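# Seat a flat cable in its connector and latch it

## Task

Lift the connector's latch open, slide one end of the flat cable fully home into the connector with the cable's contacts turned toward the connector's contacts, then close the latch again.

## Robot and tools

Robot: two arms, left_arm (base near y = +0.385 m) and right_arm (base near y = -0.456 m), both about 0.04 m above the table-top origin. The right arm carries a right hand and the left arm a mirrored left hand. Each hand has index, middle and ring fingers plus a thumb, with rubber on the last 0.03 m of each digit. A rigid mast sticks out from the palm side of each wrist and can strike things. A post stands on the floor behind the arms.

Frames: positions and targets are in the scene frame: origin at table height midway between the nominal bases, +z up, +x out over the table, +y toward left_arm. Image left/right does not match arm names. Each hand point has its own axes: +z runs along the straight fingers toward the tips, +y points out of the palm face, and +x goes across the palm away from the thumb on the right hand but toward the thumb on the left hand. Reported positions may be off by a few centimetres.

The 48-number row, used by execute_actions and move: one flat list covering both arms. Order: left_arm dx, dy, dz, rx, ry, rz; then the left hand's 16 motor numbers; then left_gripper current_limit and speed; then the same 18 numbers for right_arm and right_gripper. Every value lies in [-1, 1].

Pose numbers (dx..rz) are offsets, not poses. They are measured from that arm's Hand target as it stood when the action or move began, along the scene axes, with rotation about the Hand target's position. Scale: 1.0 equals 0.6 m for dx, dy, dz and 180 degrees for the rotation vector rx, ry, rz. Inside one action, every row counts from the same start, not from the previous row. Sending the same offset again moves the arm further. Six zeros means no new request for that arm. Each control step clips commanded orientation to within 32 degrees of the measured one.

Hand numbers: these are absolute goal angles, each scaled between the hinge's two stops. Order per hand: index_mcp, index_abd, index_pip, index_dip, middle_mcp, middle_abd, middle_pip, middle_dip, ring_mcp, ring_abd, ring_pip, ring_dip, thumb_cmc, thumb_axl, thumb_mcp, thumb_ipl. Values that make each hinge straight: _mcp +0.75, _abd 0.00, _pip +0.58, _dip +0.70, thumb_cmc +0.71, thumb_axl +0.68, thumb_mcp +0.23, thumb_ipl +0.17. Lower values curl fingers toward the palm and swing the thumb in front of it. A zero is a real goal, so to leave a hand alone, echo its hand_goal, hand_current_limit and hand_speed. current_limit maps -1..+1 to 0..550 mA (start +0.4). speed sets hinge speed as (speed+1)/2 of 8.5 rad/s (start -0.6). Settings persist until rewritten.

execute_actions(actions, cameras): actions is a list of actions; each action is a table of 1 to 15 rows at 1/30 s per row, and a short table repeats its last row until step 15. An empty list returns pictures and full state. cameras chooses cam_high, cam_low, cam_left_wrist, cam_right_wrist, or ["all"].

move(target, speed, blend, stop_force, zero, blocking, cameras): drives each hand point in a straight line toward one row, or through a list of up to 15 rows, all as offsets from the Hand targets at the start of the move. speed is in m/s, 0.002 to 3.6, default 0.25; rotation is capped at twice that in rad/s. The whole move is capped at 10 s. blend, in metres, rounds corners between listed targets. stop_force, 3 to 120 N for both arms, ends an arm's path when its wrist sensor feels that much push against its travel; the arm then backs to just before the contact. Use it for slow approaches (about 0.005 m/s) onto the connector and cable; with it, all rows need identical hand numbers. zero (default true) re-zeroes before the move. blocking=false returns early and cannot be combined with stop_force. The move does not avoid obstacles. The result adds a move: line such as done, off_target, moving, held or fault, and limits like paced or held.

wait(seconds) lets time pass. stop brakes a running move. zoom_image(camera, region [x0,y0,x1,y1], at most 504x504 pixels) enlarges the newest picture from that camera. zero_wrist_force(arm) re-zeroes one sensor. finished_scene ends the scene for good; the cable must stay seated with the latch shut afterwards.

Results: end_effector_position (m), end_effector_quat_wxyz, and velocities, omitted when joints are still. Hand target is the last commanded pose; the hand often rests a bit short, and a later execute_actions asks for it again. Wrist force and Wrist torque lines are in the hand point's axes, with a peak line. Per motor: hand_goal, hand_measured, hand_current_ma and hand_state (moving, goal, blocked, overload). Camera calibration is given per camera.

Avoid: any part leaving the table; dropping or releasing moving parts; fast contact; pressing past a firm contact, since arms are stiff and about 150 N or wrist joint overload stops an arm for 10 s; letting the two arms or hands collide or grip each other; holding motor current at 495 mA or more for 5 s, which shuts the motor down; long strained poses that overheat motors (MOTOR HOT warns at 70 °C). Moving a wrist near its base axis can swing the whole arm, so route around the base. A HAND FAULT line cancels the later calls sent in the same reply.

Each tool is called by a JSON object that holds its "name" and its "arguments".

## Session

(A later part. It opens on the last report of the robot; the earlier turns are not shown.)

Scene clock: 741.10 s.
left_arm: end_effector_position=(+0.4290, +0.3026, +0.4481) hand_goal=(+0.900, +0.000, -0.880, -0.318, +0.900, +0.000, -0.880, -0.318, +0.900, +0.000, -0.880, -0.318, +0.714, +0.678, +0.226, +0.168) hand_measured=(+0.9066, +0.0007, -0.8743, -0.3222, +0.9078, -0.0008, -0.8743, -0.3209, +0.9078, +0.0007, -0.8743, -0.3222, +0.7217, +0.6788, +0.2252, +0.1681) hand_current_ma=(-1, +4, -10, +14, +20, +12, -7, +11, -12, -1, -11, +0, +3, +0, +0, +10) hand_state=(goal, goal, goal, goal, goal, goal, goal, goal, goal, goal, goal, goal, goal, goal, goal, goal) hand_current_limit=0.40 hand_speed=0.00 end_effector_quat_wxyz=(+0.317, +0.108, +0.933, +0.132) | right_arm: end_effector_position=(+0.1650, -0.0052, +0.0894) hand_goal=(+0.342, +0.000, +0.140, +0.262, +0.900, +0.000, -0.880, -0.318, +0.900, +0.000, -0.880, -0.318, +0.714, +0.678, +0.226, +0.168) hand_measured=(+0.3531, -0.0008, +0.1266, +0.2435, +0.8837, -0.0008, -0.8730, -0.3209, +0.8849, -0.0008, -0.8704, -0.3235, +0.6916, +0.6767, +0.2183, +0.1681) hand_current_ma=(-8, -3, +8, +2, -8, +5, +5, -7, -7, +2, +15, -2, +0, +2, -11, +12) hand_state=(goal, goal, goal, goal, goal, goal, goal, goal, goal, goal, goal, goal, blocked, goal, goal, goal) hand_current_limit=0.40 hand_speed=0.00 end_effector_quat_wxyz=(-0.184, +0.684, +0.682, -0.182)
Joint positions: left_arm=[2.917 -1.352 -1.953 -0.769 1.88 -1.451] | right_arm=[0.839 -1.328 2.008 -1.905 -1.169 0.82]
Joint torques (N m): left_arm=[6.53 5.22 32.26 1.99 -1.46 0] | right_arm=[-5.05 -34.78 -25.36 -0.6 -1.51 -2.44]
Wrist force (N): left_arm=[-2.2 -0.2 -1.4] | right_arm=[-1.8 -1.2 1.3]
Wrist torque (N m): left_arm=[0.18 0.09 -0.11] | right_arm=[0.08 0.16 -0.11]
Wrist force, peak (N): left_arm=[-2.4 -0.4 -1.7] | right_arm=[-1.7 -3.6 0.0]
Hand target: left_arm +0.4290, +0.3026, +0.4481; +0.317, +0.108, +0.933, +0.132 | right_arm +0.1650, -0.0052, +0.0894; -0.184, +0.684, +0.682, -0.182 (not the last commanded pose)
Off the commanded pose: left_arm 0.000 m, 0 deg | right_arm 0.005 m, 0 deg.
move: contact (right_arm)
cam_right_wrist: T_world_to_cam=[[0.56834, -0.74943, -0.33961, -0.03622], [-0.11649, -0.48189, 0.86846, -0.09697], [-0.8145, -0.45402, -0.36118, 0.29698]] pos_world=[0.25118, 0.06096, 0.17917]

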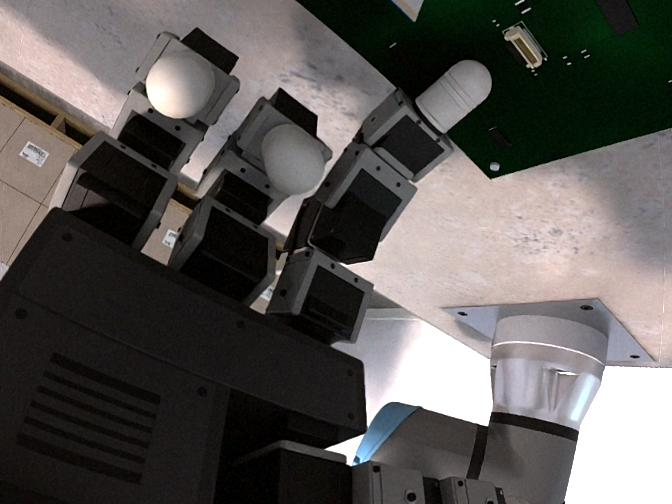

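{"name": "move", "arguments": {"target": [0,0,0,0,0,0,0.9,0,-0.88,-0.319,0.9,0,-0.88,-0.319,0.9,0,-0.88,-0.319,0.714,0.678,0.226,0.168,0.4,0,0,-0.0015,0.0055,0,0,0,0.342,0,0.139,0.261,0.9,0,-0.88,-0.319,0.9,0,-0.88,-0.319,0.714,0.678,0.226,0.168,0.4,0], "speed": 0.03}}

{"name": "move", "arguments": {"target": [0,0,0,0,0,0,0.9,0,-0.88,-0.319,0.9,0,-0.88,-0.319,0.9,0,-0.88,-0.319,0.714,0.678,0.226,0.168,0.4,0,0.04,0,0,0,0,0,0.342,0,0.139,0.261,0.9,0,-0.88,-0.319,0.9,0,-0.88,-0.319,0.714,0.678,0.226,0.168,0.4,0], "cameras": ["cam_right_wrist"], "speed": 0.005, "stop_force": 3}}

{"name": "zoom_image", "arguments": {"camera": "cam_right_wrist", "region": [440, 0, 590, 120]}}

Scene clock: 777.67 s.
left_arm: end_effector_position=(+0.4290, +0.3026, +0.4481) hand_goal=(+0.900, +0.000, -0.880, -0.318, +0.900, +0.000, -0.880, -0.318, +0.900, +0.000, -0.880, -0.318, +0.714, +0.678, +0.226, +0.168) hand_measured=(+0.9066, -0.0008, -0.8743, -0.3222, +0.9078, +0.0007, -0.8743, -0.3222, +0.9078, +0.0007, -0.8743, -0.3209, +0.7230, +0.6788, +0.2242, +0.1672) hand_current_ma=(+9, -5, -13, +2, +11, +0, +7, +0, +3, -14, +2, +0, +6, +7, -2, +6) hand_state=(goal, goal, goal, goal, goal, goal, goal, goal, goal, goal, goal, goal, goal, goal, goal, goal) hand_current_limit=0.40 hand_speed=0.00 end_effector_quat_wxyz=(+0.317, +0.108, +0.933, +0.132) | right_arm: end_effector_position=(+0.1650, -0.0061, +0.0926) hand_goal=(+0.342, +0.000, +0.140, +0.262, +0.900, +0.000, -0.880, -0.318, +0.900, +0.000, -0.880, -0.318, +0.714, +0.678, +0.226, +0.168) hand_measured=(+0.3483, -0.0023, +0.1330, +0.2511, +0.8837, +0.0007, -0.8730, -0.3209, +0.8849, -0.0008, -0.8704, -0.3235, +0.6916, +0.6777, +0.2183, +0.1681) hand_current_ma=(-8, -5, +3, -11, -10, +5, +8, -2, -7, -3, +17, +5, -9, -5, -11, +10) hand_state=(goal, goal, goal, goal, goal, goal, goal, goal, goal, goal, goal, goal, blocked, goal, goal, goal) hand_current_limit=0.40 hand_speed=0.00 end_effector_quat_wxyz=(-0.184, +0.684, +0.682, -0.182)
Joint positions: left_arm=[2.917 -1.352 -1.953 -0.769 1.88 -1.451] | right_arm=[0.838 -1.335 2.006 -1.896 -1.169 0.819]
Joint torques (N m): left_arm=[5.86 4.55 31.18 2.15 -1.34 -0.14] | right_arm=[-5.05 -35.6 -25.45 -0.48 -1.6 -2.53]
Wrist force (N): left_arm=[-2.0 -0.4 -1.6] | right_arm=[-1.5 0.1 1.7]
Wrist torque (N m): left_arm=[0.16 0.06 -0.09] | right_arm=[0.08 0.14 -0.10]
Wrist force, peak (N): left_arm=[-2.4 -0.5 -1.7] | right_arm=[-2.1 -1.0 1.4]
Hand target: left_arm +0.4290, +0.3026, +0.4481; +0.317, +0.108, +0.933, +0.132 | right_arm +0.1650, -0.0061, +0.0927; -0.184, +0.684, +0.682, -0.182
Off the commanded pose: left_arm 0.000 m, 0 deg | right_arm 0.000 m, 0 deg.
move: done

Scene clock: 782.80 s.
left_arm: end_effector_position=(+0.4290, +0.3026, +0.4481) hand_goal=(+0.900, +0.000, -0.880, -0.318, +0.900, +0.000, -0.880, -0.318, +0.900, +0.000, -0.880, -0.318, +0.714, +0.678, +0.226, +0.168) hand_measured=(+0.9066, +0.0007, -0.8743, -0.3222, +0.9078, +0.0007, -0.8743, -0.3209, +0.9078, +0.0007, -0.8743, -0.3222, +0.7230, +0.6788, +0.2242, +0.1672) hand_current_ma=(-6, +2, +1, +12, +6, +15, +3, +12, -8, -7, -3, +8, -3, +8, +12, -2) hand_state=(goal, goal, goal, goal, goal, goal, goal, goal, goal, goal, goal, goal, goal, goal, goal, goal) hand_current_limit=0.40 hand_speed=0.00 end_effector_quat_wxyz=(+0.317, +0.108, +0.933, +0.132) | right_arm: end_effector_position=(+0.1844, -0.0061, +0.0927) hand_goal=(+0.342, +0.000, +0.140, +0.262, +0.900, +0.000, -0.880, -0.318, +0.900, +0.000, -0.880, -0.318, +0.714, +0.678, +0.226, +0.168) hand_measured=(+0.3760, -0.0008, +0.1240, +0.2320, +0.8837, +0.0007, -0.8730, -0.3209, +0.8849, -0.0008, -0.8704, -0.3235, +0.6916, +0.6767, +0.2183, +0.1681) hand_current_ma=(+5, +1, +4, -16, -6, +0, +11, -4, +3, -5, +8, +3, -10, +1, -9, +4) hand_state=(blocked, goal, goal, blocked, goal, goal, goal, goal, goal, goal, goal, goal, blocked, goal, goal, goal) hand_current_limit=0.40 hand_speed=0.00 end_effector_quat_wxyz=(-0.184, +0.684, +0.682, -0.182)
Joint positions: left_arm=[2.917 -1.352 -1.953 -0.769 1.88 -1.451] | right_arm=[0.809 -1.318 1.981 -1.875 -1.18 0.789]
Joint torques (N m): left_arm=[5.83 5.3 32 2.21 -1.45 -0.56] | right_arm=[7.12 -34.52 -11.85 -3.52 1.69 2.08]
Wrist force (N): left_arm=[-2.3 -0.2 -1.7] | right_arm=[-1.8 -3.6 0.5]
Wrist torque (N m): left_arm=[0.21 0.10 -0.12] | right_arm=[0.08 0.15 -0.10]
Wrist force, peak (N): left_arm=[-2.3 -0.2 -1.7] | right_arm=[-2.1 -4.5 0.1]
Hand target: left_arm +0.4290, +0.3026, +0.4481; +0.317, +0.108, +0.933, +0.132 | right_arm +0.1844, -0.0061, +0.0927; -0.184, +0.684, +0.682, -0.182 (not the last commanded pose)
Off the commanded pose: left_arm 0.000 m, 0 deg | right_arm 0.005 m, 0 deg.
move: contact (right_arm)
cam_right_wrist: T_world_to_cam=[[0.56834, -0.74943, -0.33961, -0.04675], [-0.11649, -0.48189, 0.86846, -0.09802], [-0.8145, -0.45402, -0.36118, 0.31349]] pos_world=[0.27048, 0.06006, 0.18247]

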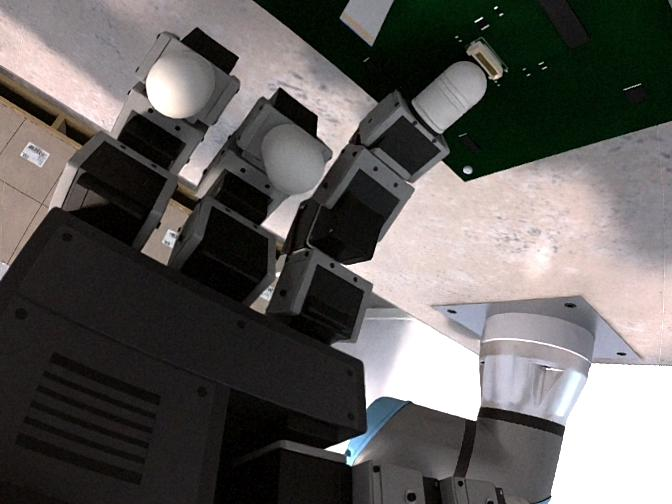

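Scaled by 3.360 from the camera's image (finer frame: 960x720).

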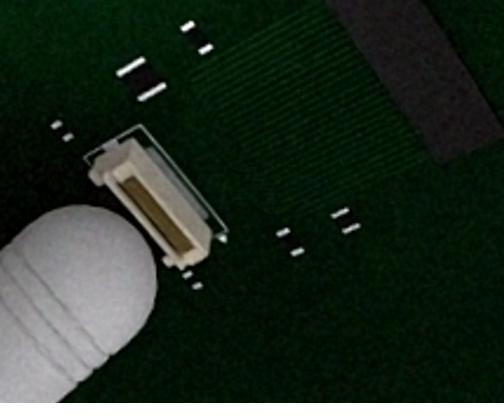

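{"name": "move", "arguments": {"target": [0,0,0,0,0,0,0.9,0,-0.88,-0.319,0.9,0,-0.88,-0.319,0.9,0,-0.88,-0.319,0.714,0.678,0.226,0.168,0.4,0,-0.01,0.0035,0,0,0,0,0.342,0,0.139,0.261,0.9,0,-0.88,-0.319,0.9,0,-0.88,-0.319,0.714,0.678,0.226,0.168,0.4,0], "speed": 0.03}}

{"name": "move", "arguments": {"target": [0,0,0,0,0,0,0.9,0,-0.88,-0.319,0.9,0,-0.88,-0.319,0.9,0,-0.88,-0.319,0.714,0.678,0.226,0.168,0.4,0,0.04,0,0,0,0,0,0.342,0,0.139,0.261,0.9,0,-0.88,-0.319,0.9,0,-0.88,-0.319,0.714,0.678,0.226,0.168,0.4,0], "speed": 0.005, "stop_force": 3}}

{"name": "move", "arguments": {"target": [0,0,0,0,0,0,0.9,0,-0.88,-0.319,0.9,0,-0.88,-0.319,0.9,0,-0.88,-0.319,0.714,0.678,0.226,0.168,0.4,0,0.002,0,0.006,0,0,0,0.342,0,0.139,0.261,0.9,0,-0.88,-0.319,0.9,0,-0.88,-0.319,0.714,0.678,0.226,0.168,0.4,0], "speed": 0.01, "cameras": ["cam_right_wrist"]}}

{"name": "zoom_image", "arguments": {"camera": "cam_right_wrist", "region": [440, 0, 590, 120]}}

Scene clock: 800.30 s.
left_arm: end_effector_position=(+0.4290, +0.3026, +0.4481) hand_goal=(+0.900, +0.000, -0.880, -0.318, +0.900, +0.000, -0.880, -0.318, +0.900, +0.000, -0.880, -0.318, +0.714, +0.678, +0.226, +0.168) hand_measured=(+0.9066, -0.0008, -0.8743, -0.3235, +0.9066, +0.0007, -0.8743, -0.3209, +0.9066, -0.0008, -0.8755, -0.3209, +0.7230, +0.6788, +0.2242, +0.1681) hand_current_ma=(-10, -8, +13, +9, +15, -4, +5, -7, -6, +0, -1, +15, -8, +12, -2, -8) hand_state=(goal, goal, goal, goal, goal, goal, goal, goal, goal, goal, goal, goal, goal, goal, goal, goal) hand_current_limit=0.40 hand_speed=0.00 end_effector_quat_wxyz=(+0.317, +0.108, +0.933, +0.132) | right_arm: end_effector_position=(+0.1785, -0.0040, +0.0927) hand_goal=(+0.342, +0.000, +0.140, +0.262, +0.900, +0.000, -0.880, -0.318, +0.900, +0.000, -0.880, -0.318, +0.714, +0.678, +0.226, +0.168) hand_measured=(+0.3495, +0.0036, +0.1330, +0.2524, +0.8825, +0.0007, -0.8730, -0.3209, +0.8837, -0.0008, -0.8691, -0.3235, +0.6928, +0.6777, +0.2183, +0.1681) hand_current_ma=(-6, -6, +0, -9, -8, +9, +5, -1, -4, -4, +15, +6, -12, +2, -13, +10) hand_state=(goal, goal, goal, goal, goal, goal, goal, goal, goal, goal, goal, goal, blocked, goal, goal, goal) hand_current_limit=0.40 hand_speed=0.00 end_effector_quat_wxyz=(-0.184, +0.684, +0.682, -0.182)
Joint positions: left_arm=[2.917 -1.352 -1.953 -0.769 1.88 -1.451] | right_arm=[0.82 -1.32 1.984 -1.881 -1.176 0.801]
Joint torques (N m): left_arm=[6.59 5.48 31.59 2.21 -1.12 -0.39] | right_arm=[9.28 -35.78 -11.69 -3.25 2.52 2.28]
Wrist force (N): left_arm=[-2.2 -0.5 -1.7] | right_arm=[-1.7 0.2 1.9]
Wrist torque (N m): left_arm=[0.17 0.09 -0.10] | right_arm=[0.11 0.15 -0.22]
Wrist force, peak (N): left_arm=[-2.4 -0.6 -1.6] | right_arm=[-1.9 -3.8 0.5]
Hand target: left_arm +0.4290, +0.3026, +0.4481; +0.317, +0.108, +0.933, +0.132 | right_arm +0.1784, -0.0040, +0.0927; -0.184, +0.684, +0.682, -0.182
Off the commanded pose: left_arm 0.000 m, 0 deg | right_arm 0.000 m, 0 deg.
move: done

Scene clock: 802.70 s.
left_arm: end_effector_position=(+0.4290, +0.3026, +0.4481) hand_goal=(+0.900, +0.000, -0.880, -0.318, +0.900, +0.000, -0.880, -0.318, +0.900, +0.000, -0.880, -0.318, +0.714, +0.678, +0.226, +0.168) hand_measured=(+0.9066, +0.0007, -0.8743, -0.3222, +0.9078, +0.0007, -0.8743, -0.3209, +0.9090, -0.0008, -0.8755, -0.3222, +0.7230, +0.6788, +0.2252, +0.1672) hand_current_ma=(+2, -3, +8, -8, +18, +9, +2, +9, +2, -2, +2, -3, -7, +2, +5, -8) hand_state=(goal, goal, goal, goal, goal, goal, goal, goal, goal, goal, goal, goal, goal, goal, goal, goal) hand_current_limit=0.40 hand_speed=0.00 end_effector_quat_wxyz=(+0.317, +0.108, +0.933, +0.132) | right_arm: end_effector_position=(+0.1842, -0.0040, +0.0927) hand_goal=(+0.342, +0.000, +0.140, +0.262, +0.900, +0.000, -0.880, -0.318, +0.900, +0.000, -0.880, -0.318, +0.714, +0.678, +0.226, +0.168) hand_measured=(+0.3760, +0.0021, +0.1253, +0.2320, +0.8837, +0.0007, -0.8730, -0.3196, +0.8837, -0.0008, -0.8704, -0.3235, +0.6916, +0.6777, +0.2183, +0.1672) hand_current_ma=(+13, -7, -2, -17, +9, +8, +6, -3, -1, -3, +3, +4, -5, -3, -14, +0) hand_state=(blocked, goal, goal, blocked, goal, goal, goal, goal, goal, goal, goal, goal, blocked, goal, goal, goal) hand_current_limit=0.40 hand_speed=0.00 end_effector_quat_wxyz=(-0.184, +0.684, +0.682, -0.182)
Joint positions: left_arm=[2.917 -1.352 -1.953 -0.769 1.88 -1.451] | right_arm=[0.812 -1.315 1.976 -1.875 -1.179 0.792]
Joint torques (N m): left_arm=[7.04 4.6 31.59 2.24 -1.24 -0.32] | right_arm=[7.63 -34.94 -12.25 -3.41 1.88 2.15]
Wrist force (N): left_arm=[-2.2 -0.5 -1.7] | right_arm=[-1.7 -3.5 0.4]
Wrist torque (N m): left_arm=[0.17 0.09 -0.10] | right_arm=[0.09 0.14 -0.10]
Wrist force, peak (N): left_arm=[-2.5 -0.4 -1.5] | right_arm=[-2.5 -4.2 0.4]
Hand target: left_arm +0.4290, +0.3026, +0.4481; +0.317, +0.108, +0.933, +0.132 | right_arm +0.1842, -0.0040, +0.0927; -0.184, +0.684, +0.682, -0.182 (not the last commanded pose)
Off the commanded pose: left_arm 0.000 m, 0 deg | right_arm 0.018 m, 0 deg.
move: contact (right_arm)

Scene clock: 803.40 s.
left_arm: end_effector_position=(+0.4290, +0.3026, +0.4481) hand_goal=(+0.900, +0.000, -0.880, -0.318, +0.900, +0.000, -0.880, -0.318, +0.900, +0.000, -0.880, -0.318, +0.714, +0.678, +0.226, +0.168) hand_measured=(+0.9054, +0.0007, -0.8743, -0.3222, +0.9066, -0.0008, -0.8743, -0.3209, +0.9078, -0.0008, -0.8743, -0.3222, +0.7230, +0.6788, +0.2242, +0.1681) hand_current_ma=(-4, -1, +6, -6, +12, +6, +4, +10, +2, -12, -6, -1, -3, +9, +2, +11) hand_state=(goal, goal, goal, goal, goal, goal, goal, goal, goal, goal, goal, goal, goal, goal, goal, goal) hand_current_limit=0.40 hand_speed=0.00 end_effector_quat_wxyz=(+0.317, +0.108, +0.933, +0.132) | right_arm: end_effector_position=(+0.1854, -0.0040, +0.0962) hand_goal=(+0.342, +0.000, +0.140, +0.262, +0.900, +0.000, -0.880, -0.318, +0.900, +0.000, -0.880, -0.318, +0.714, +0.678, +0.226, +0.168) hand_measured=(+0.3483, +0.0021, +0.1356, +0.2537, +0.8825, +0.0007, -0.8730, -0.3196, +0.8849, +0.0007, -0.8691, -0.3235, +0.6916, +0.6767, +0.2183, +0.1681) hand_current_ma=(-12, -2, +3, -12, -3, +5, +8, +0, -6, -7, +11, -2, -11, +6, -13, +7) hand_state=(goal, goal, goal, goal, goal, goal, goal, goal, goal, goal, goal, goal, blocked, goal, goal, goal) hand_current_limit=0.40 hand_speed=0.00 end_effector_quat_wxyz=(-0.184, +0.684, +0.682, -0.182)
Joint positions: left_arm=[2.917 -1.352 -1.953 -0.769 1.88 -1.451] | right_arm=[0.81 -1.319 1.971 -1.865 -1.179 0.79]
Joint torques (N m): left_arm=[7.14 4.4 30.88 2.2 -1.33 -0.42] | right_arm=[-5.59 -35.75 -26.34 -0.36 -1.66 -2.65]
Wrist force (N): left_arm=[-2.2 -0.5 -1.5] | right_arm=[-1.7 0.5 1.9]
Wrist torque (N m): left_arm=[0.14 0.09 -0.10] | right_arm=[0.14 0.15 -0.11]
Wrist force, peak (N): left_arm=[-2.4 -0.6 -1.4] | right_arm=[-1.9 -3.4 0.3]
Hand target: left_arm +0.4290, +0.3026, +0.4481; +0.317, +0.108, +0.933, +0.132 | right_arm +0.1854, -0.0040, +0.0963; -0.184, +0.684, +0.682, -0.182
Off the commanded pose: left_arm 0.000 m, 0 deg | right_arm 0.000 m, 0 deg.
move: done
cam_right_wrist: T_world_to_cam=[[0.56837, -0.74942, -0.3396, -0.04453], [-0.11656, -0.48193, 0.86843, -0.09999], [-0.81447, -0.454, -0.36126, 0.31656]] pos_world=[0.27148, 0.06216, 0.18607]

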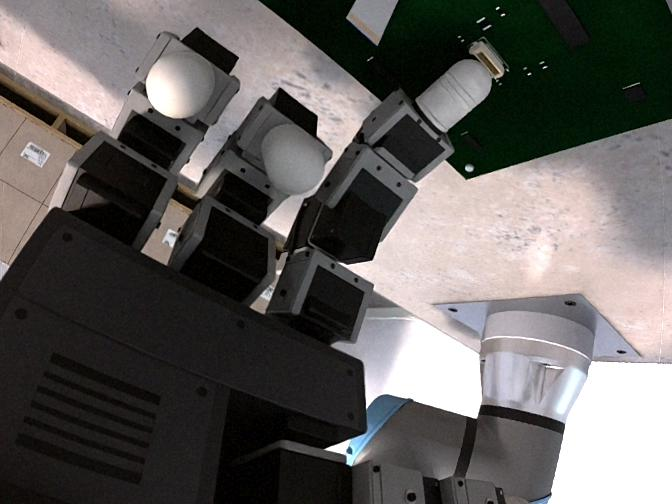

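Scaled by 3.360 from the camera's image (finer frame: 960x720).

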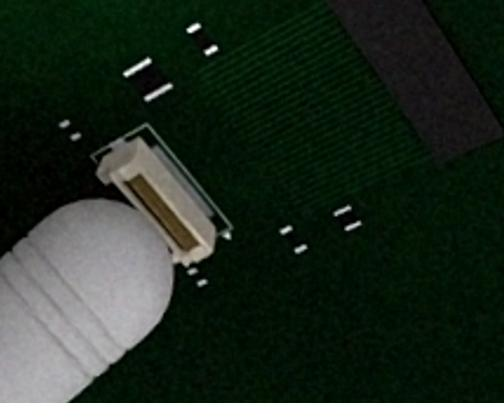

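{"name": "move", "arguments": {"target": [0,0,0,0,0,0,0.9,0,-0.88,-0.319,0.9,0,-0.88,-0.319,0.9,0,-0.88,-0.319,0.714,0.678,0.226,0.168,0.4,0,-0.035,0,0.015,0,0,0,0.342,0,0.139,0.261,0.9,0,-0.88,-0.319,0.9,0,-0.88,-0.319,0.714,0.678,0.226,0.168,0.4,0], "speed": 0.05, "cameras": ["cam_right_wrist"]}}

{"name": "zoom_image", "arguments": {"camera": "cam_right_wrist", "region": [470, 0, 570, 100]}}

Scene clock: 809.77 s.
left_arm: end_effector_position=(+0.4290, +0.3026, +0.4481) hand_goal=(+0.900, +0.000, -0.880, -0.318, +0.900, +0.000, -0.880, -0.318, +0.900, +0.000, -0.880, -0.318, +0.714, +0.678, +0.226, +0.168) hand_measured=(+0.9066, -0.0008, -0.8730, -0.3222, +0.9066, -0.0008, -0.8743, -0.3209, +0.9066, +0.0007, -0.8755, -0.3222, +0.7230, +0.6788, +0.2252, +0.1681) hand_current_ma=(-5, +1, -11, -1, +2, +5, +5, +11, -3, -2, -12, -11, +1, -5, -9, +2) hand_state=(goal, goal, goal, goal, goal, goal, goal, goal, goal, goal, goal, goal, goal, goal, goal, goal) hand_current_limit=0.40 hand_speed=0.00 end_effector_quat_wxyz=(+0.317, +0.108, +0.933, +0.132) | right_arm: end_effector_position=(+0.1646, -0.0040, +0.1052) hand_goal=(+0.342, +0.000, +0.140, +0.262, +0.900, +0.000, -0.880, -0.318, +0.900, +0.000, -0.880, -0.318, +0.714, +0.678, +0.226, +0.168) hand_measured=(+0.3495, +0.0036, +0.1356, +0.2537, +0.8825, -0.0008, -0.8730, -0.3209, +0.8849, -0.0008, -0.8704, -0.3235, +0.6916, +0.6777, +0.2183, +0.1681) hand_current_ma=(+1, -7, +6, -6, +0, +3, -1, -6, -11, +0, +14, +2, -12, +3, -11, +4) hand_state=(goal, goal, goal, goal, goal, goal, goal, goal, goal, goal, goal, goal, blocked, goal, goal, goal) hand_current_limit=0.40 hand_speed=0.00 end_effector_quat_wxyz=(-0.184, +0.684, +0.682, -0.182)
Joint positions: left_arm=[2.917 -1.352 -1.953 -0.769 1.88 -1.451] | right_arm=[0.841 -1.351 1.987 -1.862 -1.168 0.822]
Joint torques (N m): left_arm=[6.44 4.49 31.78 2.47 -1.14 -0.25] | right_arm=[9.03 -35.29 -12.73 -0.41 2.41 2.47]
Wrist force (N): left_arm=[-2.2 -0.6 -1.5] | right_arm=[-1.8 0.0 1.8]
Wrist torque (N m): left_arm=[0.15 0.08 -0.10] | right_arm=[0.07 0.17 -0.24]
Wrist force, peak (N): left_arm=[-2.3 -0.6 -1.5] | right_arm=[-1.8 0.4 2.0]
Hand target: left_arm +0.4290, +0.3026, +0.4481; +0.317, +0.108, +0.933, +0.132 | right_arm +0.1644, -0.0040, +0.1053; -0.184, +0.684, +0.682, -0.182
Off the commanded pose: left_arm 0.000 m, 0 deg | right_arm 0.000 m, 0 deg.
move: done
cam_right_wrist: T_world_to_cam=[[0.56834, -0.74943, -0.33961, -0.02967], [-0.11649, -0.48189, 0.86846, -0.11017], [-0.8145, -0.45402, -0.36118, 0.30283]] pos_world=[0.25068, 0.06216, 0.19497]

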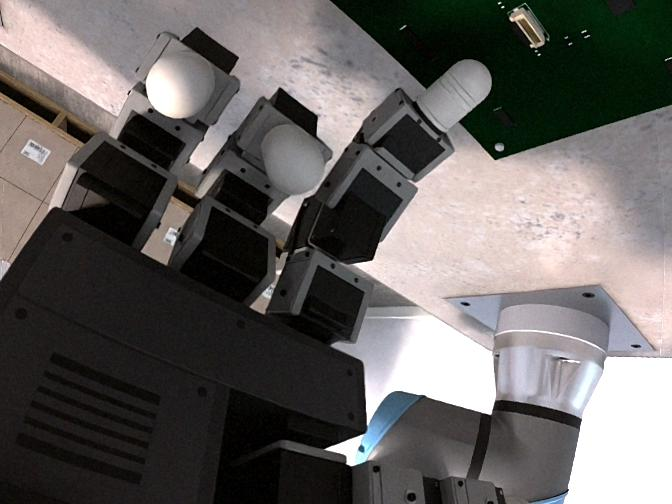

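Scaled by 5.040 from the camera's image (finer frame: 960x720).

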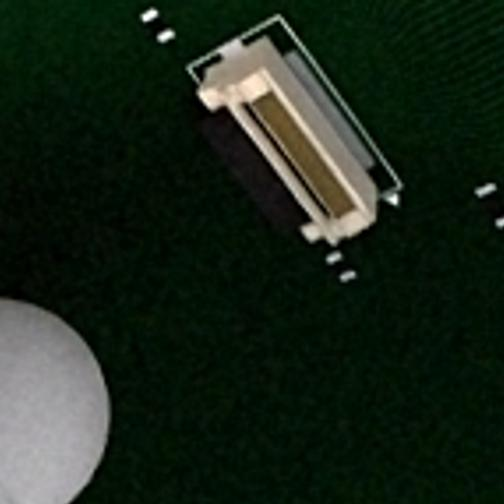

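{"name": "move", "arguments": {"target": [[0,0,0,0,0,0,0.9,0,-0.88,-0.319,0.9,0,-0.88,-0.319,0.9,0,-0.88,-0.319,0.714,0.678,0.226,0.168,0.4,0,0.0227,0,0,0,0,0,0.342,0,0.139,0.261,0.9,0,-0.88,-0.319,0.9,0,-0.88,-0.319,0.714,0.678,0.226,0.168,0.4,0],[0,0,0,0,0,0,0.9,0,-0.88,-0.319,0.9,0,-0.88,-0.319,0.9,0,-0.88,-0.319,0.714,0.678,0.226,0.168,0.4,0,0.0227,0,-0.0245,0,0,0,0.342,0,0.139,0.261,0.9,0,-0.88,-0.319,0.9,0,-0.88,-0.319,0.714,0.678,0.226,0.168,0.4,0]], "speed": 0.03}}

{"name": "move", "arguments": {"target": [0,0,0,0,0,0,0.9,0,-0.88,-0.319,0.9,0,-0.88,-0.319,0.9,0,-0.88,-0.319,0.714,0.678,0.226,0.168,0.4,0,0.04,0,0,0,0,0,0.342,0,0.139,0.261,0.9,0,-0.88,-0.319,0.9,0,-0.88,-0.319,0.714,0.678,0.226,0.168,0.4,0], "speed": 0.005, "stop_force": 6}}

{"name": "move", "arguments": {"target": [0,0,0,0,0,0,0.9,0,-0.88,-0.319,0.9,0,-0.88,-0.319,0.9,0,-0.88,-0.319,0.714,0.678,0.226,0.168,0.4,0,0.0008,0,0.0015,0,0,0,0.342,0,0.139,0.261,0.9,0,-0.88,-0.319,0.9,0,-0.88,-0.319,0.714,0.678,0.226,0.168,0.4,0], "speed": 0.005}}

{"name": "move", "arguments": {"target": [0,0,0,0,0,0,0.9,0,-0.88,-0.319,0.9,0,-0.88,-0.319,0.9,0,-0.88,-0.319,0.714,0.678,0.226,0.168,0.4,0,0.0008,0,0.0015,0,0,0,0.342,0,0.139,0.261,0.9,0,-0.88,-0.319,0.9,0,-0.88,-0.319,0.714,0.678,0.226,0.168,0.4,0], "speed": 0.005, "cameras": ["cam_right_wrist"]}}

{"name": "zoom_image", "arguments": {"camera": "cam_right_wrist", "region": [440, 0, 560, 100]}}

Scene clock: 882.23 s.
left_arm: end_effector_position=(+0.4290, +0.3026, +0.4481) hand_goal=(+0.900, +0.000, -0.880, -0.318, +0.900, +0.000, -0.880, -0.318, +0.900, +0.000, -0.880, -0.318, +0.714, +0.678, +0.226, +0.168) hand_measured=(+0.9066, +0.0007, -0.8743, -0.3222, +0.9066, -0.0008, -0.8743, -0.3209, +0.9078, -0.0008, -0.8755, -0.3209, +0.7230, +0.6788, +0.2242, +0.1672) hand_current_ma=(-3, +4, +6, +8, +4, +11, -3, +7, -5, +0, -1, -7, +3, +7, +14, -7) hand_state=(goal, goal, goal, goal, goal, goal, goal, goal, goal, goal, goal, goal, goal, goal, goal, goal) hand_current_limit=0.40 hand_speed=0.00 end_effector_quat_wxyz=(+0.317, +0.108, +0.933, +0.132) | right_arm: end_effector_position=(+0.1780, -0.0040, +0.0907) hand_goal=(+0.342, +0.000, +0.140, +0.262, +0.900, +0.000, -0.880, -0.318, +0.900, +0.000, -0.880, -0.318, +0.714, +0.678, +0.226, +0.168) hand_measured=(+0.3483, +0.0036, +0.1356, +0.2537, +0.8837, +0.0007, -0.8730, -0.3196, +0.8837, +0.0007, -0.8704, -0.3235, +0.6928, +0.6777, +0.2183, +0.1681) hand_current_ma=(-7, -9, +10, -10, +6, +6, +6, -3, -3, -9, +12, +0, -11, -1, -20, +7) hand_state=(goal, goal, goal, goal, goal, goal, goal, goal, goal, goal, goal, goal, blocked, goal, goal, goal) hand_current_limit=0.40 hand_speed=0.00 end_effector_quat_wxyz=(-0.184, +0.684, +0.682, -0.182)
Joint positions: left_arm=[2.917 -1.352 -1.953 -0.769 1.88 -1.451] | right_arm=[0.821 -1.317 1.987 -1.887 -1.175 0.801]
Joint torques (N m): left_arm=[7.05 4.25 30.61 2.44 -1.06 -0.36] | right_arm=[-3.8 -17.3 -13.5 -3.41 -1.57 -1.28]
Wrist force (N): left_arm=[-2.3 -0.3 -1.5] | right_arm=[-1.7 0.2 2.0]
Wrist torque (N m): left_arm=[0.17 0.10 -0.11] | right_arm=[0.09 0.16 -0.11]
Wrist force, peak (N): left_arm=[-2.4 -0.6 -1.6] | right_arm=[-1.7 0.3 2.3]
Hand target: left_arm +0.4290, +0.3026, +0.4481; +0.317, +0.108, +0.933, +0.132 | right_arm +0.1780, -0.0040, +0.0906; -0.184, +0.684, +0.682, -0.182
Off the commanded pose: left_arm 0.000 m, 0 deg | right_arm 0.000 m, 0 deg.
move: done

Scene clock: 885.67 s.
left_arm: end_effector_position=(+0.4290, +0.3026, +0.4481) hand_goal=(+0.900, +0.000, -0.880, -0.318, +0.900, +0.000, -0.880, -0.318, +0.900, +0.000, -0.880, -0.318, +0.714, +0.678, +0.226, +0.168) hand_measured=(+0.9054, -0.0008, -0.8743, -0.3222, +0.9078, -0.0008, -0.8743, -0.3222, +0.9078, -0.0008, -0.8755, -0.3209, +0.7230, +0.6788, +0.2252, +0.1672) hand_current_ma=(+1, -2, -7, -5, +12, +15, +2, +14, -11, -1, +4, -1, +4, +13, +1, +10) hand_state=(goal, goal, goal, goal, goal, goal, goal, goal, goal, goal, goal, goal, goal, goal, goal, goal) hand_current_limit=0.40 hand_speed=0.00 end_effector_quat_wxyz=(+0.317, +0.108, +0.933, +0.132) | right_arm: end_effector_position=(+0.1889, -0.0040, +0.0906) hand_goal=(+0.342, +0.000, +0.140, +0.262, +0.900, +0.000, -0.880, -0.318, +0.900, +0.000, -0.880, -0.318, +0.714, +0.678, +0.226, +0.168) hand_measured=(+0.4532, +0.0065, +0.0945, +0.1772, +0.8825, +0.0007, -0.8743, -0.3196, +0.8849, +0.0007, -0.8704, -0.3235, +0.6916, +0.6777, +0.2183, +0.1672) hand_current_ma=(+80, -2, -19, -53, -2, +6, +8, -4, +6, -6, +14, -1, -5, +3, -3, +12) hand_state=(blocked, goal, blocked, blocked, goal, goal, goal, goal, goal, goal, goal, goal, blocked, goal, goal, goal) hand_current_limit=0.40 hand_speed=0.00 end_effector_quat_wxyz=(-0.184, +0.684, +0.682, -0.182)
Joint positions: left_arm=[2.917 -1.352 -1.953 -0.769 1.88 -1.451] | right_arm=[0.805 -1.307 1.972 -1.876 -1.181 0.785]
Joint torques (N m): left_arm=[6.88 5.59 31.04 2.39 -0.96 -0.58] | right_arm=[7.19 -33.62 -11.96 -3.84 1.56 2.05]
Wrist force (N): left_arm=[-2.2 -0.4 -1.5] | right_arm=[-2.1 -7.1 -1.2]
Wrist torque (N m): left_arm=[0.17 0.08 -0.10] | right_arm=[0.22 0.13 -0.04]
Wrist force, peak (N): left_arm=[-2.4 -0.5 -1.6] | right_arm=[-2.8 -9.1 -1.5]
Hand target: left_arm +0.4290, +0.3026, +0.4481; +0.317, +0.108, +0.933, +0.132 | right_arm +0.1889, -0.0040, +0.0906; -0.184, +0.684, +0.682, -0.182 (not the last commanded pose)
Off the commanded pose: left_arm 0.000 m, 0 deg | right_arm 0.013 m, 0 deg.
move: contact (right_arm)

Scene clock: 886.17 s.
left_arm: end_effector_position=(+0.4290, +0.3026, +0.4481) hand_goal=(+0.900, +0.000, -0.880, -0.318, +0.900, +0.000, -0.880, -0.318, +0.900, +0.000, -0.880, -0.318, +0.714, +0.678, +0.226, +0.168) hand_measured=(+0.9066, +0.0007, -0.8743, -0.3222, +0.9066, -0.0008, -0.8743, -0.3222, +0.9078, +0.0007, -0.8755, -0.3222, +0.7230, +0.6777, +0.2242, +0.1681) hand_current_ma=(+6, +12, +1, +16, +8, +4, -10, +7, -9, -10, +3, -8, -10, +6, -3, +6) hand_state=(goal, goal, goal, goal, goal, goal, goal, goal, goal, goal, goal, goal, goal, goal, goal, goal) hand_current_limit=0.40 hand_speed=0.00 end_effector_quat_wxyz=(+0.317, +0.108, +0.933, +0.132) | right_arm: end_effector_position=(+0.1894, -0.0040, +0.0915) hand_goal=(+0.342, +0.000, +0.140, +0.262, +0.900, +0.000, -0.880, -0.318, +0.900, +0.000, -0.880, -0.318, +0.714, +0.678, +0.226, +0.168) hand_measured=(+0.4520, +0.0051, +0.1035, +0.1811, +0.8825, -0.0008, -0.8730, -0.3209, +0.8849, -0.0008, -0.8704, -0.3235, +0.6916, +0.6767, +0.2183, +0.1672) hand_current_ma=(+74, +6, -16, -51, -3, +3, +4, +1, +0, -6, +17, +2, -5, -2, -6, +17) hand_state=(blocked, goal, blocked, blocked, goal, goal, goal, goal, goal, goal, goal, goal, blocked, goal, goal, goal) hand_current_limit=0.40 hand_speed=0.00 end_effector_quat_wxyz=(-0.184, +0.684, +0.682, -0.182)
Joint positions: left_arm=[2.917 -1.352 -1.953 -0.769 1.88 -1.451] | right_arm=[0.804 -1.308 1.971 -1.873 -1.181 0.784]
Joint torques (N m): left_arm=[6.95 5.2 31.99 2.27 -1.09 -0.36] | right_arm=[-6.33 -35.65 -25.68 -0.91 -2.05 -2.66]
Wrist force (N): left_arm=[-2.4 -0.5 -1.6] | right_arm=[-1.7 -2.7 1.0]
Wrist torque (N m): left_arm=[0.17 0.11 -0.12] | right_arm=[0.19 0.12 -0.04]
Wrist force, peak (N): left_arm=[-2.4 -0.5 -1.6] | right_arm=[-2.5 -6.8 -1.2]
Hand target: left_arm +0.4290, +0.3026, +0.4481; +0.317, +0.108, +0.933, +0.132 | right_arm +0.1894, -0.0040, +0.0915; -0.184, +0.684, +0.682, -0.182
Off the commanded pose: left_arm 0.000 m, 0 deg | right_arm 0.000 m, 0 deg.
move: done

Scene clock: 886.67 s.
left_arm: end_effector_position=(+0.4290, +0.3026, +0.4481) hand_goal=(+0.900, +0.000, -0.880, -0.318, +0.900, +0.000, -0.880, -0.318, +0.900, +0.000, -0.880, -0.318, +0.714, +0.678, +0.226, +0.168) hand_measured=(+0.9066, +0.0007, -0.8743, -0.3222, +0.9078, -0.0008, -0.8743, -0.3209, +0.9078, -0.0008, -0.8755, -0.3222, +0.7230, +0.6777, +0.2252, +0.1681) hand_current_ma=(-1, +0, +3, +4, +10, +10, +4, +6, -6, +0, -6, -3, +1, +3, +2, +0) hand_state=(goal, goal, goal, goal, goal, goal, goal, goal, goal, goal, goal, goal, goal, goal, goal, goal) hand_current_limit=0.40 hand_speed=0.00 end_effector_quat_wxyz=(+0.317, +0.108, +0.933, +0.132) | right_arm: end_effector_position=(+0.1899, -0.0040, +0.0924) hand_goal=(+0.342, +0.000, +0.140, +0.262, +0.900, +0.000, -0.880, -0.318, +0.900, +0.000, -0.880, -0.318, +0.714, +0.678, +0.226, +0.168) hand_measured=(+0.4508, +0.0051, +0.1099, +0.1900, +0.8837, +0.0007, -0.8730, -0.3196, +0.8849, +0.0007, -0.8704, -0.3235, +0.6916, +0.6777, +0.2183, +0.1681) hand_current_ma=(+73, +2, -10, -49, +4, +9, -3, +2, -2, -3, +9, +5, -16, +6, -25, +10) hand_state=(blocked, goal, blocked, blocked, goal, goal, goal, goal, goal, goal, goal, goal, blocked, goal, goal, goal) hand_current_limit=0.40 hand_speed=0.00 end_effector_quat_wxyz=(-0.184, +0.684, +0.682, -0.182)
Joint positions: left_arm=[2.917 -1.352 -1.953 -0.769 1.88 -1.451] | right_arm=[0.803 -1.309 1.969 -1.87 -1.182 0.784]
Joint torques (N m): left_arm=[7.15 5.55 31.01 2.34 -0.94 -0.34] | right_arm=[-6.23 -36.1 -24.34 -0.72 -1.99 -2.6]
Wrist force (N): left_arm=[-2.4 -0.5 -1.5] | right_arm=[-1.8 -2.4 1.0]
Wrist torque (N m): left_arm=[0.16 0.11 -0.12] | right_arm=[0.20 0.14 -0.05]
Wrist force, peak (N): left_arm=[-2.4 -0.6 -1.6] | right_arm=[-1.7 -2.9 0.7]
Hand target: left_arm +0.4290, +0.3026, +0.4481; +0.317, +0.108, +0.933, +0.132 | right_arm +0.1899, -0.0040, +0.0924; -0.184, +0.684, +0.682, -0.182
Off the commanded pose: left_arm 0.000 m, 0 deg | right_arm 0.000 m, 0 deg.
move: done
cam_right_wrist: T_world_to_cam=[[0.56837, -0.74945, -0.33955, -0.04842], [-0.11659, -0.48188, 0.86844, -0.09608], [-0.81447, -0.454, -0.36126, 0.31882]] pos_world=[0.27599, 0.06216, 0.18218]

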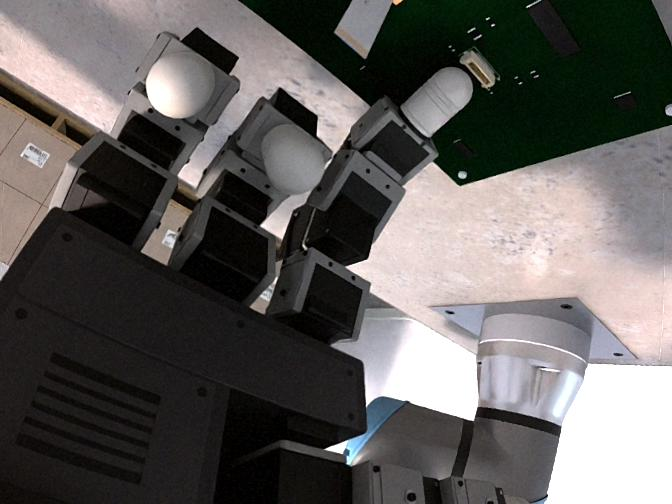

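Scaled by 4.200 from the camera's image (finer frame: 960x720).

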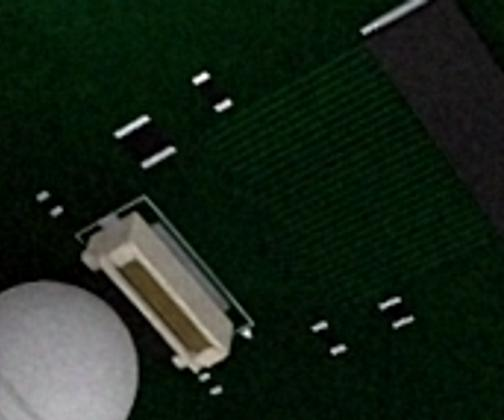

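{"name": "zoom_image", "arguments": {"camera": "cam_right_wrist", "region": [280, 60, 480, 260]}}

Scaled by 2.520 from the camera's image (finer frame: 960x720).

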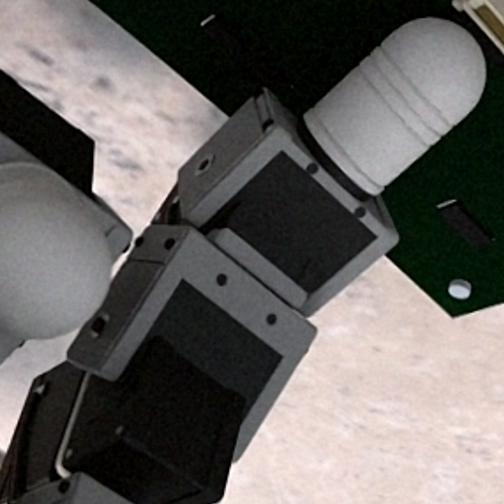

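{"name": "move", "arguments": {"target": [[0,0,0,0,0,0,0.9,0,-0.88,-0.319,0.9,0,-0.88,-0.319,0.9,0,-0.88,-0.319,0.714,0.678,0.226,0.168,0.4,0,-0.08,0,0.12,0,0,0,0.342,0,0.139,0.261,0.9,0,-0.88,-0.319,0.9,0,-0.88,-0.319,0.714,0.678,0.226,0.168,0.4,0],[0,0,0,0,0,0,0.9,0,-0.88,-0.319,0.9,0,-0.88,-0.319,0.9,0,-0.88,-0.319,0.714,0.678,0.226,0.168,0.4,0,-0.1,-0.028,0.12,0.1306,-0.1306,0.4874,0.342,0,0.139,0.261,0.9,0,-0.88,-0.319,0.9,0,-0.88,-0.319,0.714,0.678,0.226,0.168,0.4,0]], "speed": 0.15, "cameras": ["cam_right_wrist","cam_high"]}}

Scene clock: 949.10 s.
left_arm: end_effector_position=(+0.4290, +0.3026, +0.4481) hand_goal=(+0.900, +0.000, -0.880, -0.318, +0.900, +0.000, -0.880, -0.318, +0.900, +0.000, -0.880, -0.318, +0.714, +0.678, +0.226, +0.168) hand_measured=(+0.9054, -0.0008, -0.8743, -0.3222, +0.9078, -0.0008, -0.8743, -0.3209, +0.9066, -0.0008, -0.8743, -0.3222, +0.7230, +0.6788, +0.2252, +0.1672) hand_current_ma=(-4, -1, -1, +0, +16, +7, -10, +8, +1, -5, -2, -5, -1, +3, +2, +1) hand_state=(goal, goal, goal, goal, goal, goal, goal, goal, goal, goal, goal, goal, goal, goal, goal, goal) hand_current_limit=0.40 hand_speed=0.00 end_effector_quat_wxyz=(+0.317, +0.108, +0.933, +0.132) | right_arm: end_effector_position=(+0.1299, -0.0208, +0.1644) hand_goal=(+0.342, +0.000, +0.140, +0.262, +0.900, +0.000, -0.880, -0.318, +0.900, +0.000, -0.880, -0.318, +0.714, +0.678, +0.226, +0.168) hand_measured=(+0.3507, +0.0051, +0.1369, +0.2524, +0.8837, +0.0007, -0.8730, -0.3196, +0.8873, -0.0008, -0.8704, -0.3247, +0.7016, +0.6767, +0.2183, +0.1681) hand_current_ma=(-7, +6, +4, -11, +1, +7, +0, +1, +5, -3, +11, +0, +7, +2, -13, +6) hand_state=(goal, goal, goal, goal, goal, goal, goal, goal, goal, goal, goal, goal, goal, goal, goal, goal) hand_current_limit=0.40 hand_speed=0.00 end_effector_quat_wxyz=(-0.002, +0.001, +1.000, +0.000)
Joint positions: left_arm=[2.917 -1.352 -1.953 -0.769 1.88 -1.451] | right_arm=[0.837 -1.759 2.36 -2.169 -1.568 -0.682]
Joint torques (N m): left_arm=[7.21 6.07 31.93 2.75 -0.94 -0.29] | right_arm=[-5.6 -18.67 -14.16 -3.91 1.7 -2.49]
Wrist force (N): left_arm=[-2.4 -0.4 -1.5] | right_arm=[-1.0 0.7 1.6]
Wrist torque (N m): left_arm=[0.17 0.12 -0.12] | right_arm=[-0.03 0.06 -0.05]
Wrist force, peak (N): left_arm=[-2.5 -0.6 -1.6] | right_arm=[-1.8 -2.6 1.0]
Hand target: left_arm +0.4290, +0.3026, +0.4481; +0.317, +0.108, +0.933, +0.132 | right_arm +0.1299, -0.0208, +0.1644; -0.002, +0.001, +1.000, +0.000
Off the commanded pose: left_arm 0.000 m, 0 deg | right_arm 0.000 m, 0 deg.
move: done
cam_right_wrist: T_world_to_cam=[[0.7498, 0.66159, -0.01013, -0.05089], [0.48168, -0.53529, 0.69386, -0.22386], [0.45363, -0.52514, -0.72003, 0.18109]] pos_world=[0.06384, 0.00894, 0.28521]
Images, in order (width x height): cam_high 672x504, cam_right_wrist 672x504.

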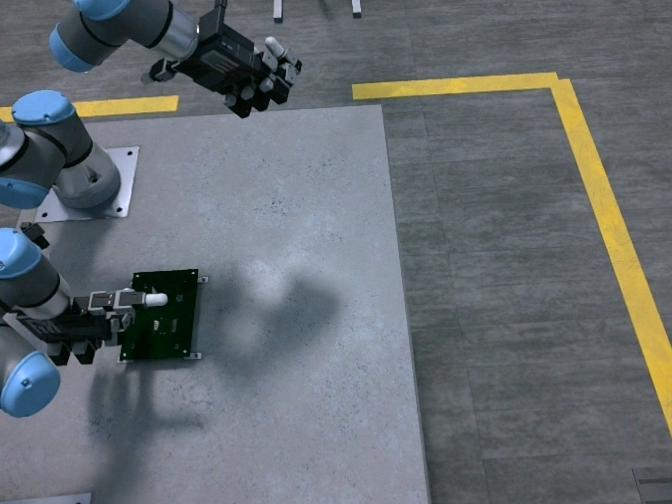

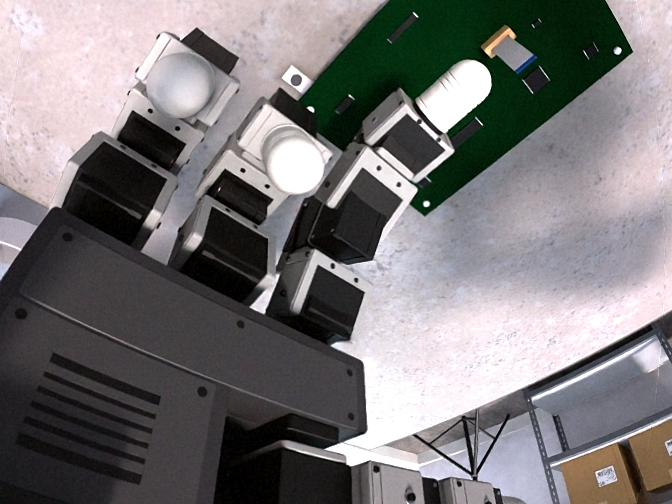

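{"name": "move", "arguments": {"target": [0,0,0,0,0,0,0.9,0,-0.88,-0.319,0.9,0,-0.88,-0.319,0.9,0,-0.88,-0.319,0.714,0.678,0.226,0.168,0.4,0,-0.03,0,-0.1,0,0,0,0.342,0,0.139,0.261,0.9,0,-0.88,-0.319,0.9,0,-0.88,-0.319,0.714,0.678,0.226,0.168,0.4,0], "speed": 0.15, "cameras": ["cam_right_wrist"]}}

{"name": "zoom_image", "arguments": {"camera": "cam_right_wrist", "region": [340, 40, 540, 190]}}

Scene clock: 962.20 s.
left_arm: end_effector_position=(+0.4290, +0.3026, +0.4481) hand_goal=(+0.900, +0.000, -0.880, -0.318, +0.900, +0.000, -0.880, -0.318, +0.900, +0.000, -0.880, -0.318, +0.714, +0.678, +0.226, +0.168) hand_measured=(+0.9054, -0.0008, -0.8743, -0.3209, +0.9078, +0.0007, -0.8743, -0.3209, +0.9078, +0.0007, -0.8755, -0.3222, +0.7230, +0.6777, +0.2252, +0.1681) hand_current_ma=(+10, -10, -3, +1, +10, +11, -2, +4, -4, -11, -5, +4, -7, +2, +11, +5) hand_state=(goal, goal, goal, goal, goal, goal, goal, goal, goal, goal, goal, goal, goal, goal, goal, goal) hand_current_limit=0.40 hand_speed=0.00 end_effector_quat_wxyz=(+0.317, +0.108, +0.933, +0.132) | right_arm: end_effector_position=(+0.1119, -0.0208, +0.1045) hand_goal=(+0.342, +0.000, +0.140, +0.262, +0.900, +0.000, -0.880, -0.318, +0.900, +0.000, -0.880, -0.318, +0.714, +0.678, +0.226, +0.168) hand_measured=(+0.3507, +0.0051, +0.1381, +0.2575, +0.8837, +0.0007, -0.8730, -0.3209, +0.8873, -0.0008, -0.8691, -0.3247, +0.7029, +0.6767, +0.2183, +0.1681) hand_current_ma=(-11, -8, -1, -3, -2, +5, +6, -6, -3, -1, +20, -1, -8, +5, -13, +5) hand_state=(goal, goal, goal, goal, goal, goal, goal, goal, goal, goal, goal, goal, goal, goal, goal, goal) hand_current_limit=0.40 hand_speed=0.00 end_effector_quat_wxyz=(-0.002, +0.001, +1.000, +0.000)
Joint positions: left_arm=[2.917 -1.352 -1.953 -0.769 1.88 -1.451] | right_arm=[0.878 -1.635 2.461 -2.394 -1.568 -0.641]
Joint torques (N m): left_arm=[6.05 6.03 31.81 2.65 -0.96 -0.45] | right_arm=[8.13 -2.57 -11.36 -3.89 -2.08 2.28]
Wrist force (N): left_arm=[-2.2 -0.5 -1.5] | right_arm=[-1.2 0.8 1.6]
Wrist torque (N m): left_arm=[0.16 0.09 -0.10] | right_arm=[0.01 0.08 -0.20]
Wrist force, peak (N): left_arm=[-2.3 -0.3 -1.8] | right_arm=[-0.8 0.7 2.4]
Hand target: left_arm +0.4290, +0.3026, +0.4481; +0.317, +0.108, +0.933, +0.132 | right_arm +0.1119, -0.0208, +0.1044; -0.002, +0.001, +1.000, +0.000
Off the commanded pose: left_arm 0.000 m, 0 deg | right_arm 0.000 m, 0 deg.
move: done
cam_right_wrist: T_world_to_cam=[[0.74967, 0.66174, -0.01013, -0.038], [0.48183, -0.53523, 0.69381, -0.17362], [0.4537, -0.52501, -0.72009, 0.14614]] pos_world=[0.04584, 0.00894, 0.22531]

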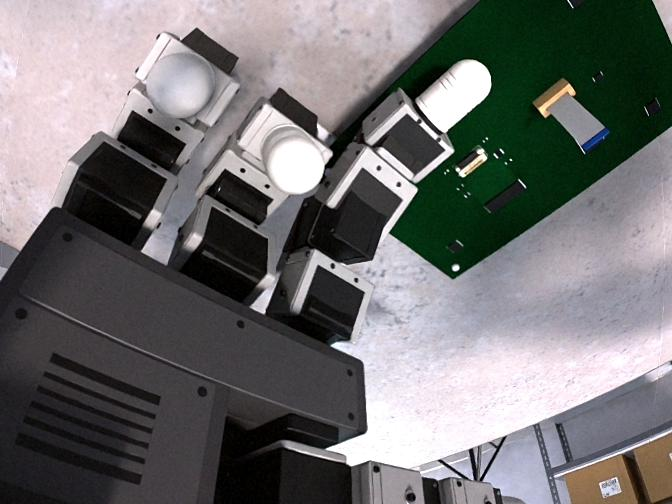

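Scaled by 2.520 from the camera's image (finer frame: 960x720).

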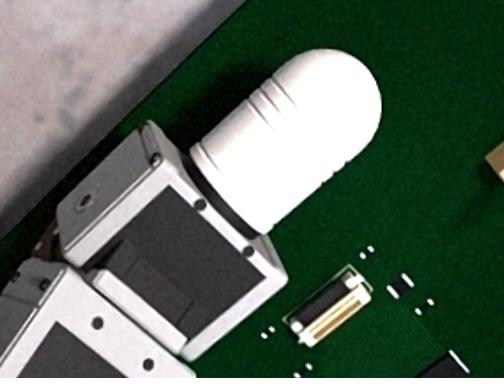

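{"name": "zoom_image", "arguments": {"camera": "cam_right_wrist", "region": [440, 130, 520, 200]}}

Scaled by 6.300 from the camera's image (finer frame: 960x720).

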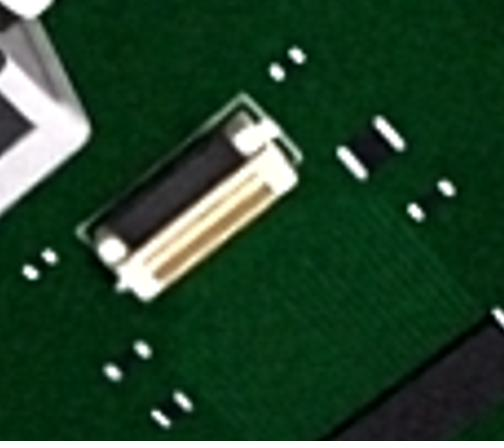

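{"name": "move", "arguments": {"target": [0,0,0,0,0,0,0.9,0,-0.88,-0.319,0.9,0,-0.88,-0.319,0.9,0,-0.88,-0.319,0.714,0.678,0.226,0.168,0.4,0,0.03,0,-0.01,0,0,0,0.342,0,0.139,0.261,0.9,0,-0.88,-0.319,0.9,0,-0.88,-0.319,0.714,0.678,0.226,0.168,0.4,0], "speed": 0.1}}

{"name": "move", "arguments": {"target": [0,0,0,0,0,0,0.9,0,-0.88,-0.319,0.9,0,-0.88,-0.319,0.9,0,-0.88,-0.319,0.714,0.678,0.226,0.168,0.4,0,0,0,-0.04,0,0,0,0.342,0,0.139,0.261,0.9,0,-0.88,-0.319,0.9,0,-0.88,-0.319,0.714,0.678,0.226,0.168,0.4,0], "speed": 0.005, "stop_force": 3, "cameras": ["cam_right_wrist"]}}

{"name": "zoom_image", "arguments": {"camera": "cam_right_wrist", "region": [380, 60, 520, 200]}}

Scene clock: 979.70 s.
left_arm: end_effector_position=(+0.4290, +0.3026, +0.4481) hand_goal=(+0.900, +0.000, -0.880, -0.318, +0.900, +0.000, -0.880, -0.318, +0.900, +0.000, -0.880, -0.318, +0.714, +0.678, +0.226, +0.168) hand_measured=(+0.9054, -0.0008, -0.8743, -0.3209, +0.9066, +0.0007, -0.8743, -0.3209, +0.9078, +0.0007, -0.8755, -0.3222, +0.7230, +0.6788, +0.2252, +0.1681) hand_current_ma=(-3, -4, -1, +12, +6, +1, -4, +4, -7, +2, -3, -8, -2, +13, +8, +4) hand_state=(goal, goal, goal, goal, goal, goal, goal, goal, goal, goal, goal, goal, goal, goal, goal, goal) hand_current_limit=0.40 hand_speed=0.00 end_effector_quat_wxyz=(+0.317, +0.108, +0.933, +0.132) | right_arm: end_effector_position=(+0.1298, -0.0208, +0.0985) hand_goal=(+0.342, +0.000, +0.140, +0.262, +0.900, +0.000, -0.880, -0.318, +0.900, +0.000, -0.880, -0.318, +0.714, +0.678, +0.226, +0.168) hand_measured=(+0.3048, -0.0081, +0.1215, +0.2575, +0.8837, -0.0008, -0.8730, -0.3196, +0.8885, -0.0008, -0.8704, -0.3247, +0.7029, +0.6767, +0.2183, +0.1672) hand_current_ma=(-12, -2, -8, -12, +4, +1, +4, -1, -6, -2, +7, -8, +0, -8, -16, +2) hand_state=(blocked, goal, goal, goal, goal, goal, goal, goal, goal, goal, goal, goal, goal, goal, goal, goal) hand_current_limit=0.40 hand_speed=0.00 end_effector_quat_wxyz=(-0.002, +0.001, +1.000, +0.000)
Joint positions: left_arm=[2.917 -1.352 -1.953 -0.769 1.88 -1.451] | right_arm=[0.837 -1.605 2.456 -2.419 -1.568 -0.682]
Joint torques (N m): left_arm=[6.3 5.27 31.3 2.7 -0.86 -0.35] | right_arm=[-5.75 -3.04 -22.88 -3.75 1.72 -2.51]
Wrist force (N): left_arm=[-2.0 -0.4 -1.3] | right_arm=[-0.7 0.7 -0.6]
Wrist torque (N m): left_arm=[0.15 0.07 -0.08] | right_arm=[0.11 0.07 -0.06]
Wrist force, peak (N): left_arm=[-2.5 -0.5 -1.4] | right_arm=[-1.2 0.7 1.9]
Hand target: left_arm +0.4290, +0.3026, +0.4481; +0.317, +0.108, +0.933, +0.132 | right_arm +0.1299, -0.0208, +0.0984; -0.002, +0.001, +1.000, +0.000
Off the commanded pose: left_arm 0.000 m, 0 deg | right_arm 0.000 m, 0 deg.
move: done

Scene clock: 982.67 s.
left_arm: end_effector_position=(+0.4290, +0.3026, +0.4481) hand_goal=(+0.900, +0.000, -0.880, -0.318, +0.900, +0.000, -0.880, -0.318, +0.900, +0.000, -0.880, -0.318, +0.714, +0.678, +0.226, +0.168) hand_measured=(+0.9066, +0.0007, -0.8743, -0.3222, +0.9078, -0.0008, -0.8743, -0.3209, +0.9078, -0.0008, -0.8743, -0.3222, +0.7230, +0.6777, +0.2252, +0.1681) hand_current_ma=(+2, +1, -1, +0, +5, +14, -2, -1, -10, -2, -7, -13, +1, +8, +0, -2) hand_state=(goal, goal, goal, goal, goal, goal, goal, goal, goal, goal, goal, goal, goal, goal, goal, goal) hand_current_limit=0.40 hand_speed=0.00 end_effector_quat_wxyz=(+0.317, +0.108, +0.933, +0.132) | right_arm: end_effector_position=(+0.1299, -0.0208, +0.0895) hand_goal=(+0.342, +0.000, +0.140, +0.262, +0.900, +0.000, -0.880, -0.318, +0.900, +0.000, -0.880, -0.318, +0.714, +0.678, +0.226, +0.168) hand_measured=(+0.2240, -0.0008, +0.0663, +0.2575, +0.8837, -0.0008, -0.8730, -0.3196, +0.8885, +0.0007, -0.8704, -0.3235, +0.7029, +0.6756, +0.2183, +0.1681) hand_current_ma=(-97, -4, -41, +0, -2, +8, +2, -4, +2, +3, +9, +0, -4, -10, -17, +8) hand_state=(blocked, goal, blocked, goal, goal, goal, goal, goal, goal, goal, goal, goal, goal, goal, goal, goal) hand_current_limit=0.40 hand_speed=0.00 end_effector_quat_wxyz=(-0.002, +0.001, +1.000, +0.000)
Joint positions: left_arm=[2.917 -1.352 -1.953 -0.769 1.88 -1.451] | right_arm=[0.837 -1.579 2.467 -2.455 -1.568 -0.683]
Joint torques (N m): left_arm=[6.98 5.52 30.9 2.6 -0.94 -0.47] | right_arm=[-4.29 -21.75 -21.76 -0.61 1.53 -2.48]
Wrist force (N): left_arm=[-2.3 -0.6 -1.4] | right_arm=[-1.2 2.4 -0.6]
Wrist torque (N m): left_arm=[0.14 0.10 -0.10] | right_arm=[0.16 0.05 -0.08]
Wrist force, peak (N): left_arm=[-2.4 -0.5 -1.6] | right_arm=[-1.8 0.0 -3.9]
Hand target: left_arm +0.4290, +0.3026, +0.4481; +0.317, +0.108, +0.933, +0.132 | right_arm +0.1299, -0.0208, +0.0895; -0.002, +0.001, +1.000, +0.000 (not the last commanded pose)
Off the commanded pose: left_arm 0.000 m, 0 deg | right_arm 0.015 m, 0 deg.
move: contact (right_arm)
cam_right_wrist: T_world_to_cam=[[0.74967, 0.66174, -0.01013, -0.05164], [0.48183, -0.53523, 0.69381, -0.17189], [0.4537, -0.52501, -0.72009, 0.12717]] pos_world=[0.06384, 0.00894, 0.21031]

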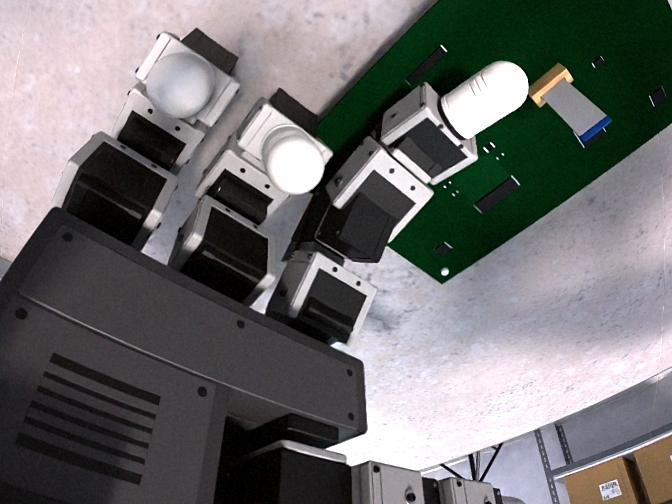

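Scaled by 3.600 from the camera's image (finer frame: 960x720).

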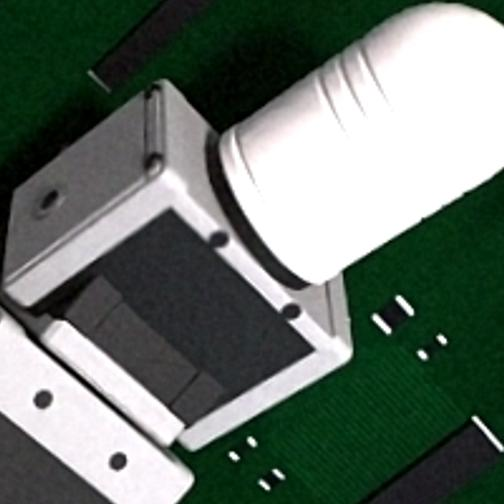

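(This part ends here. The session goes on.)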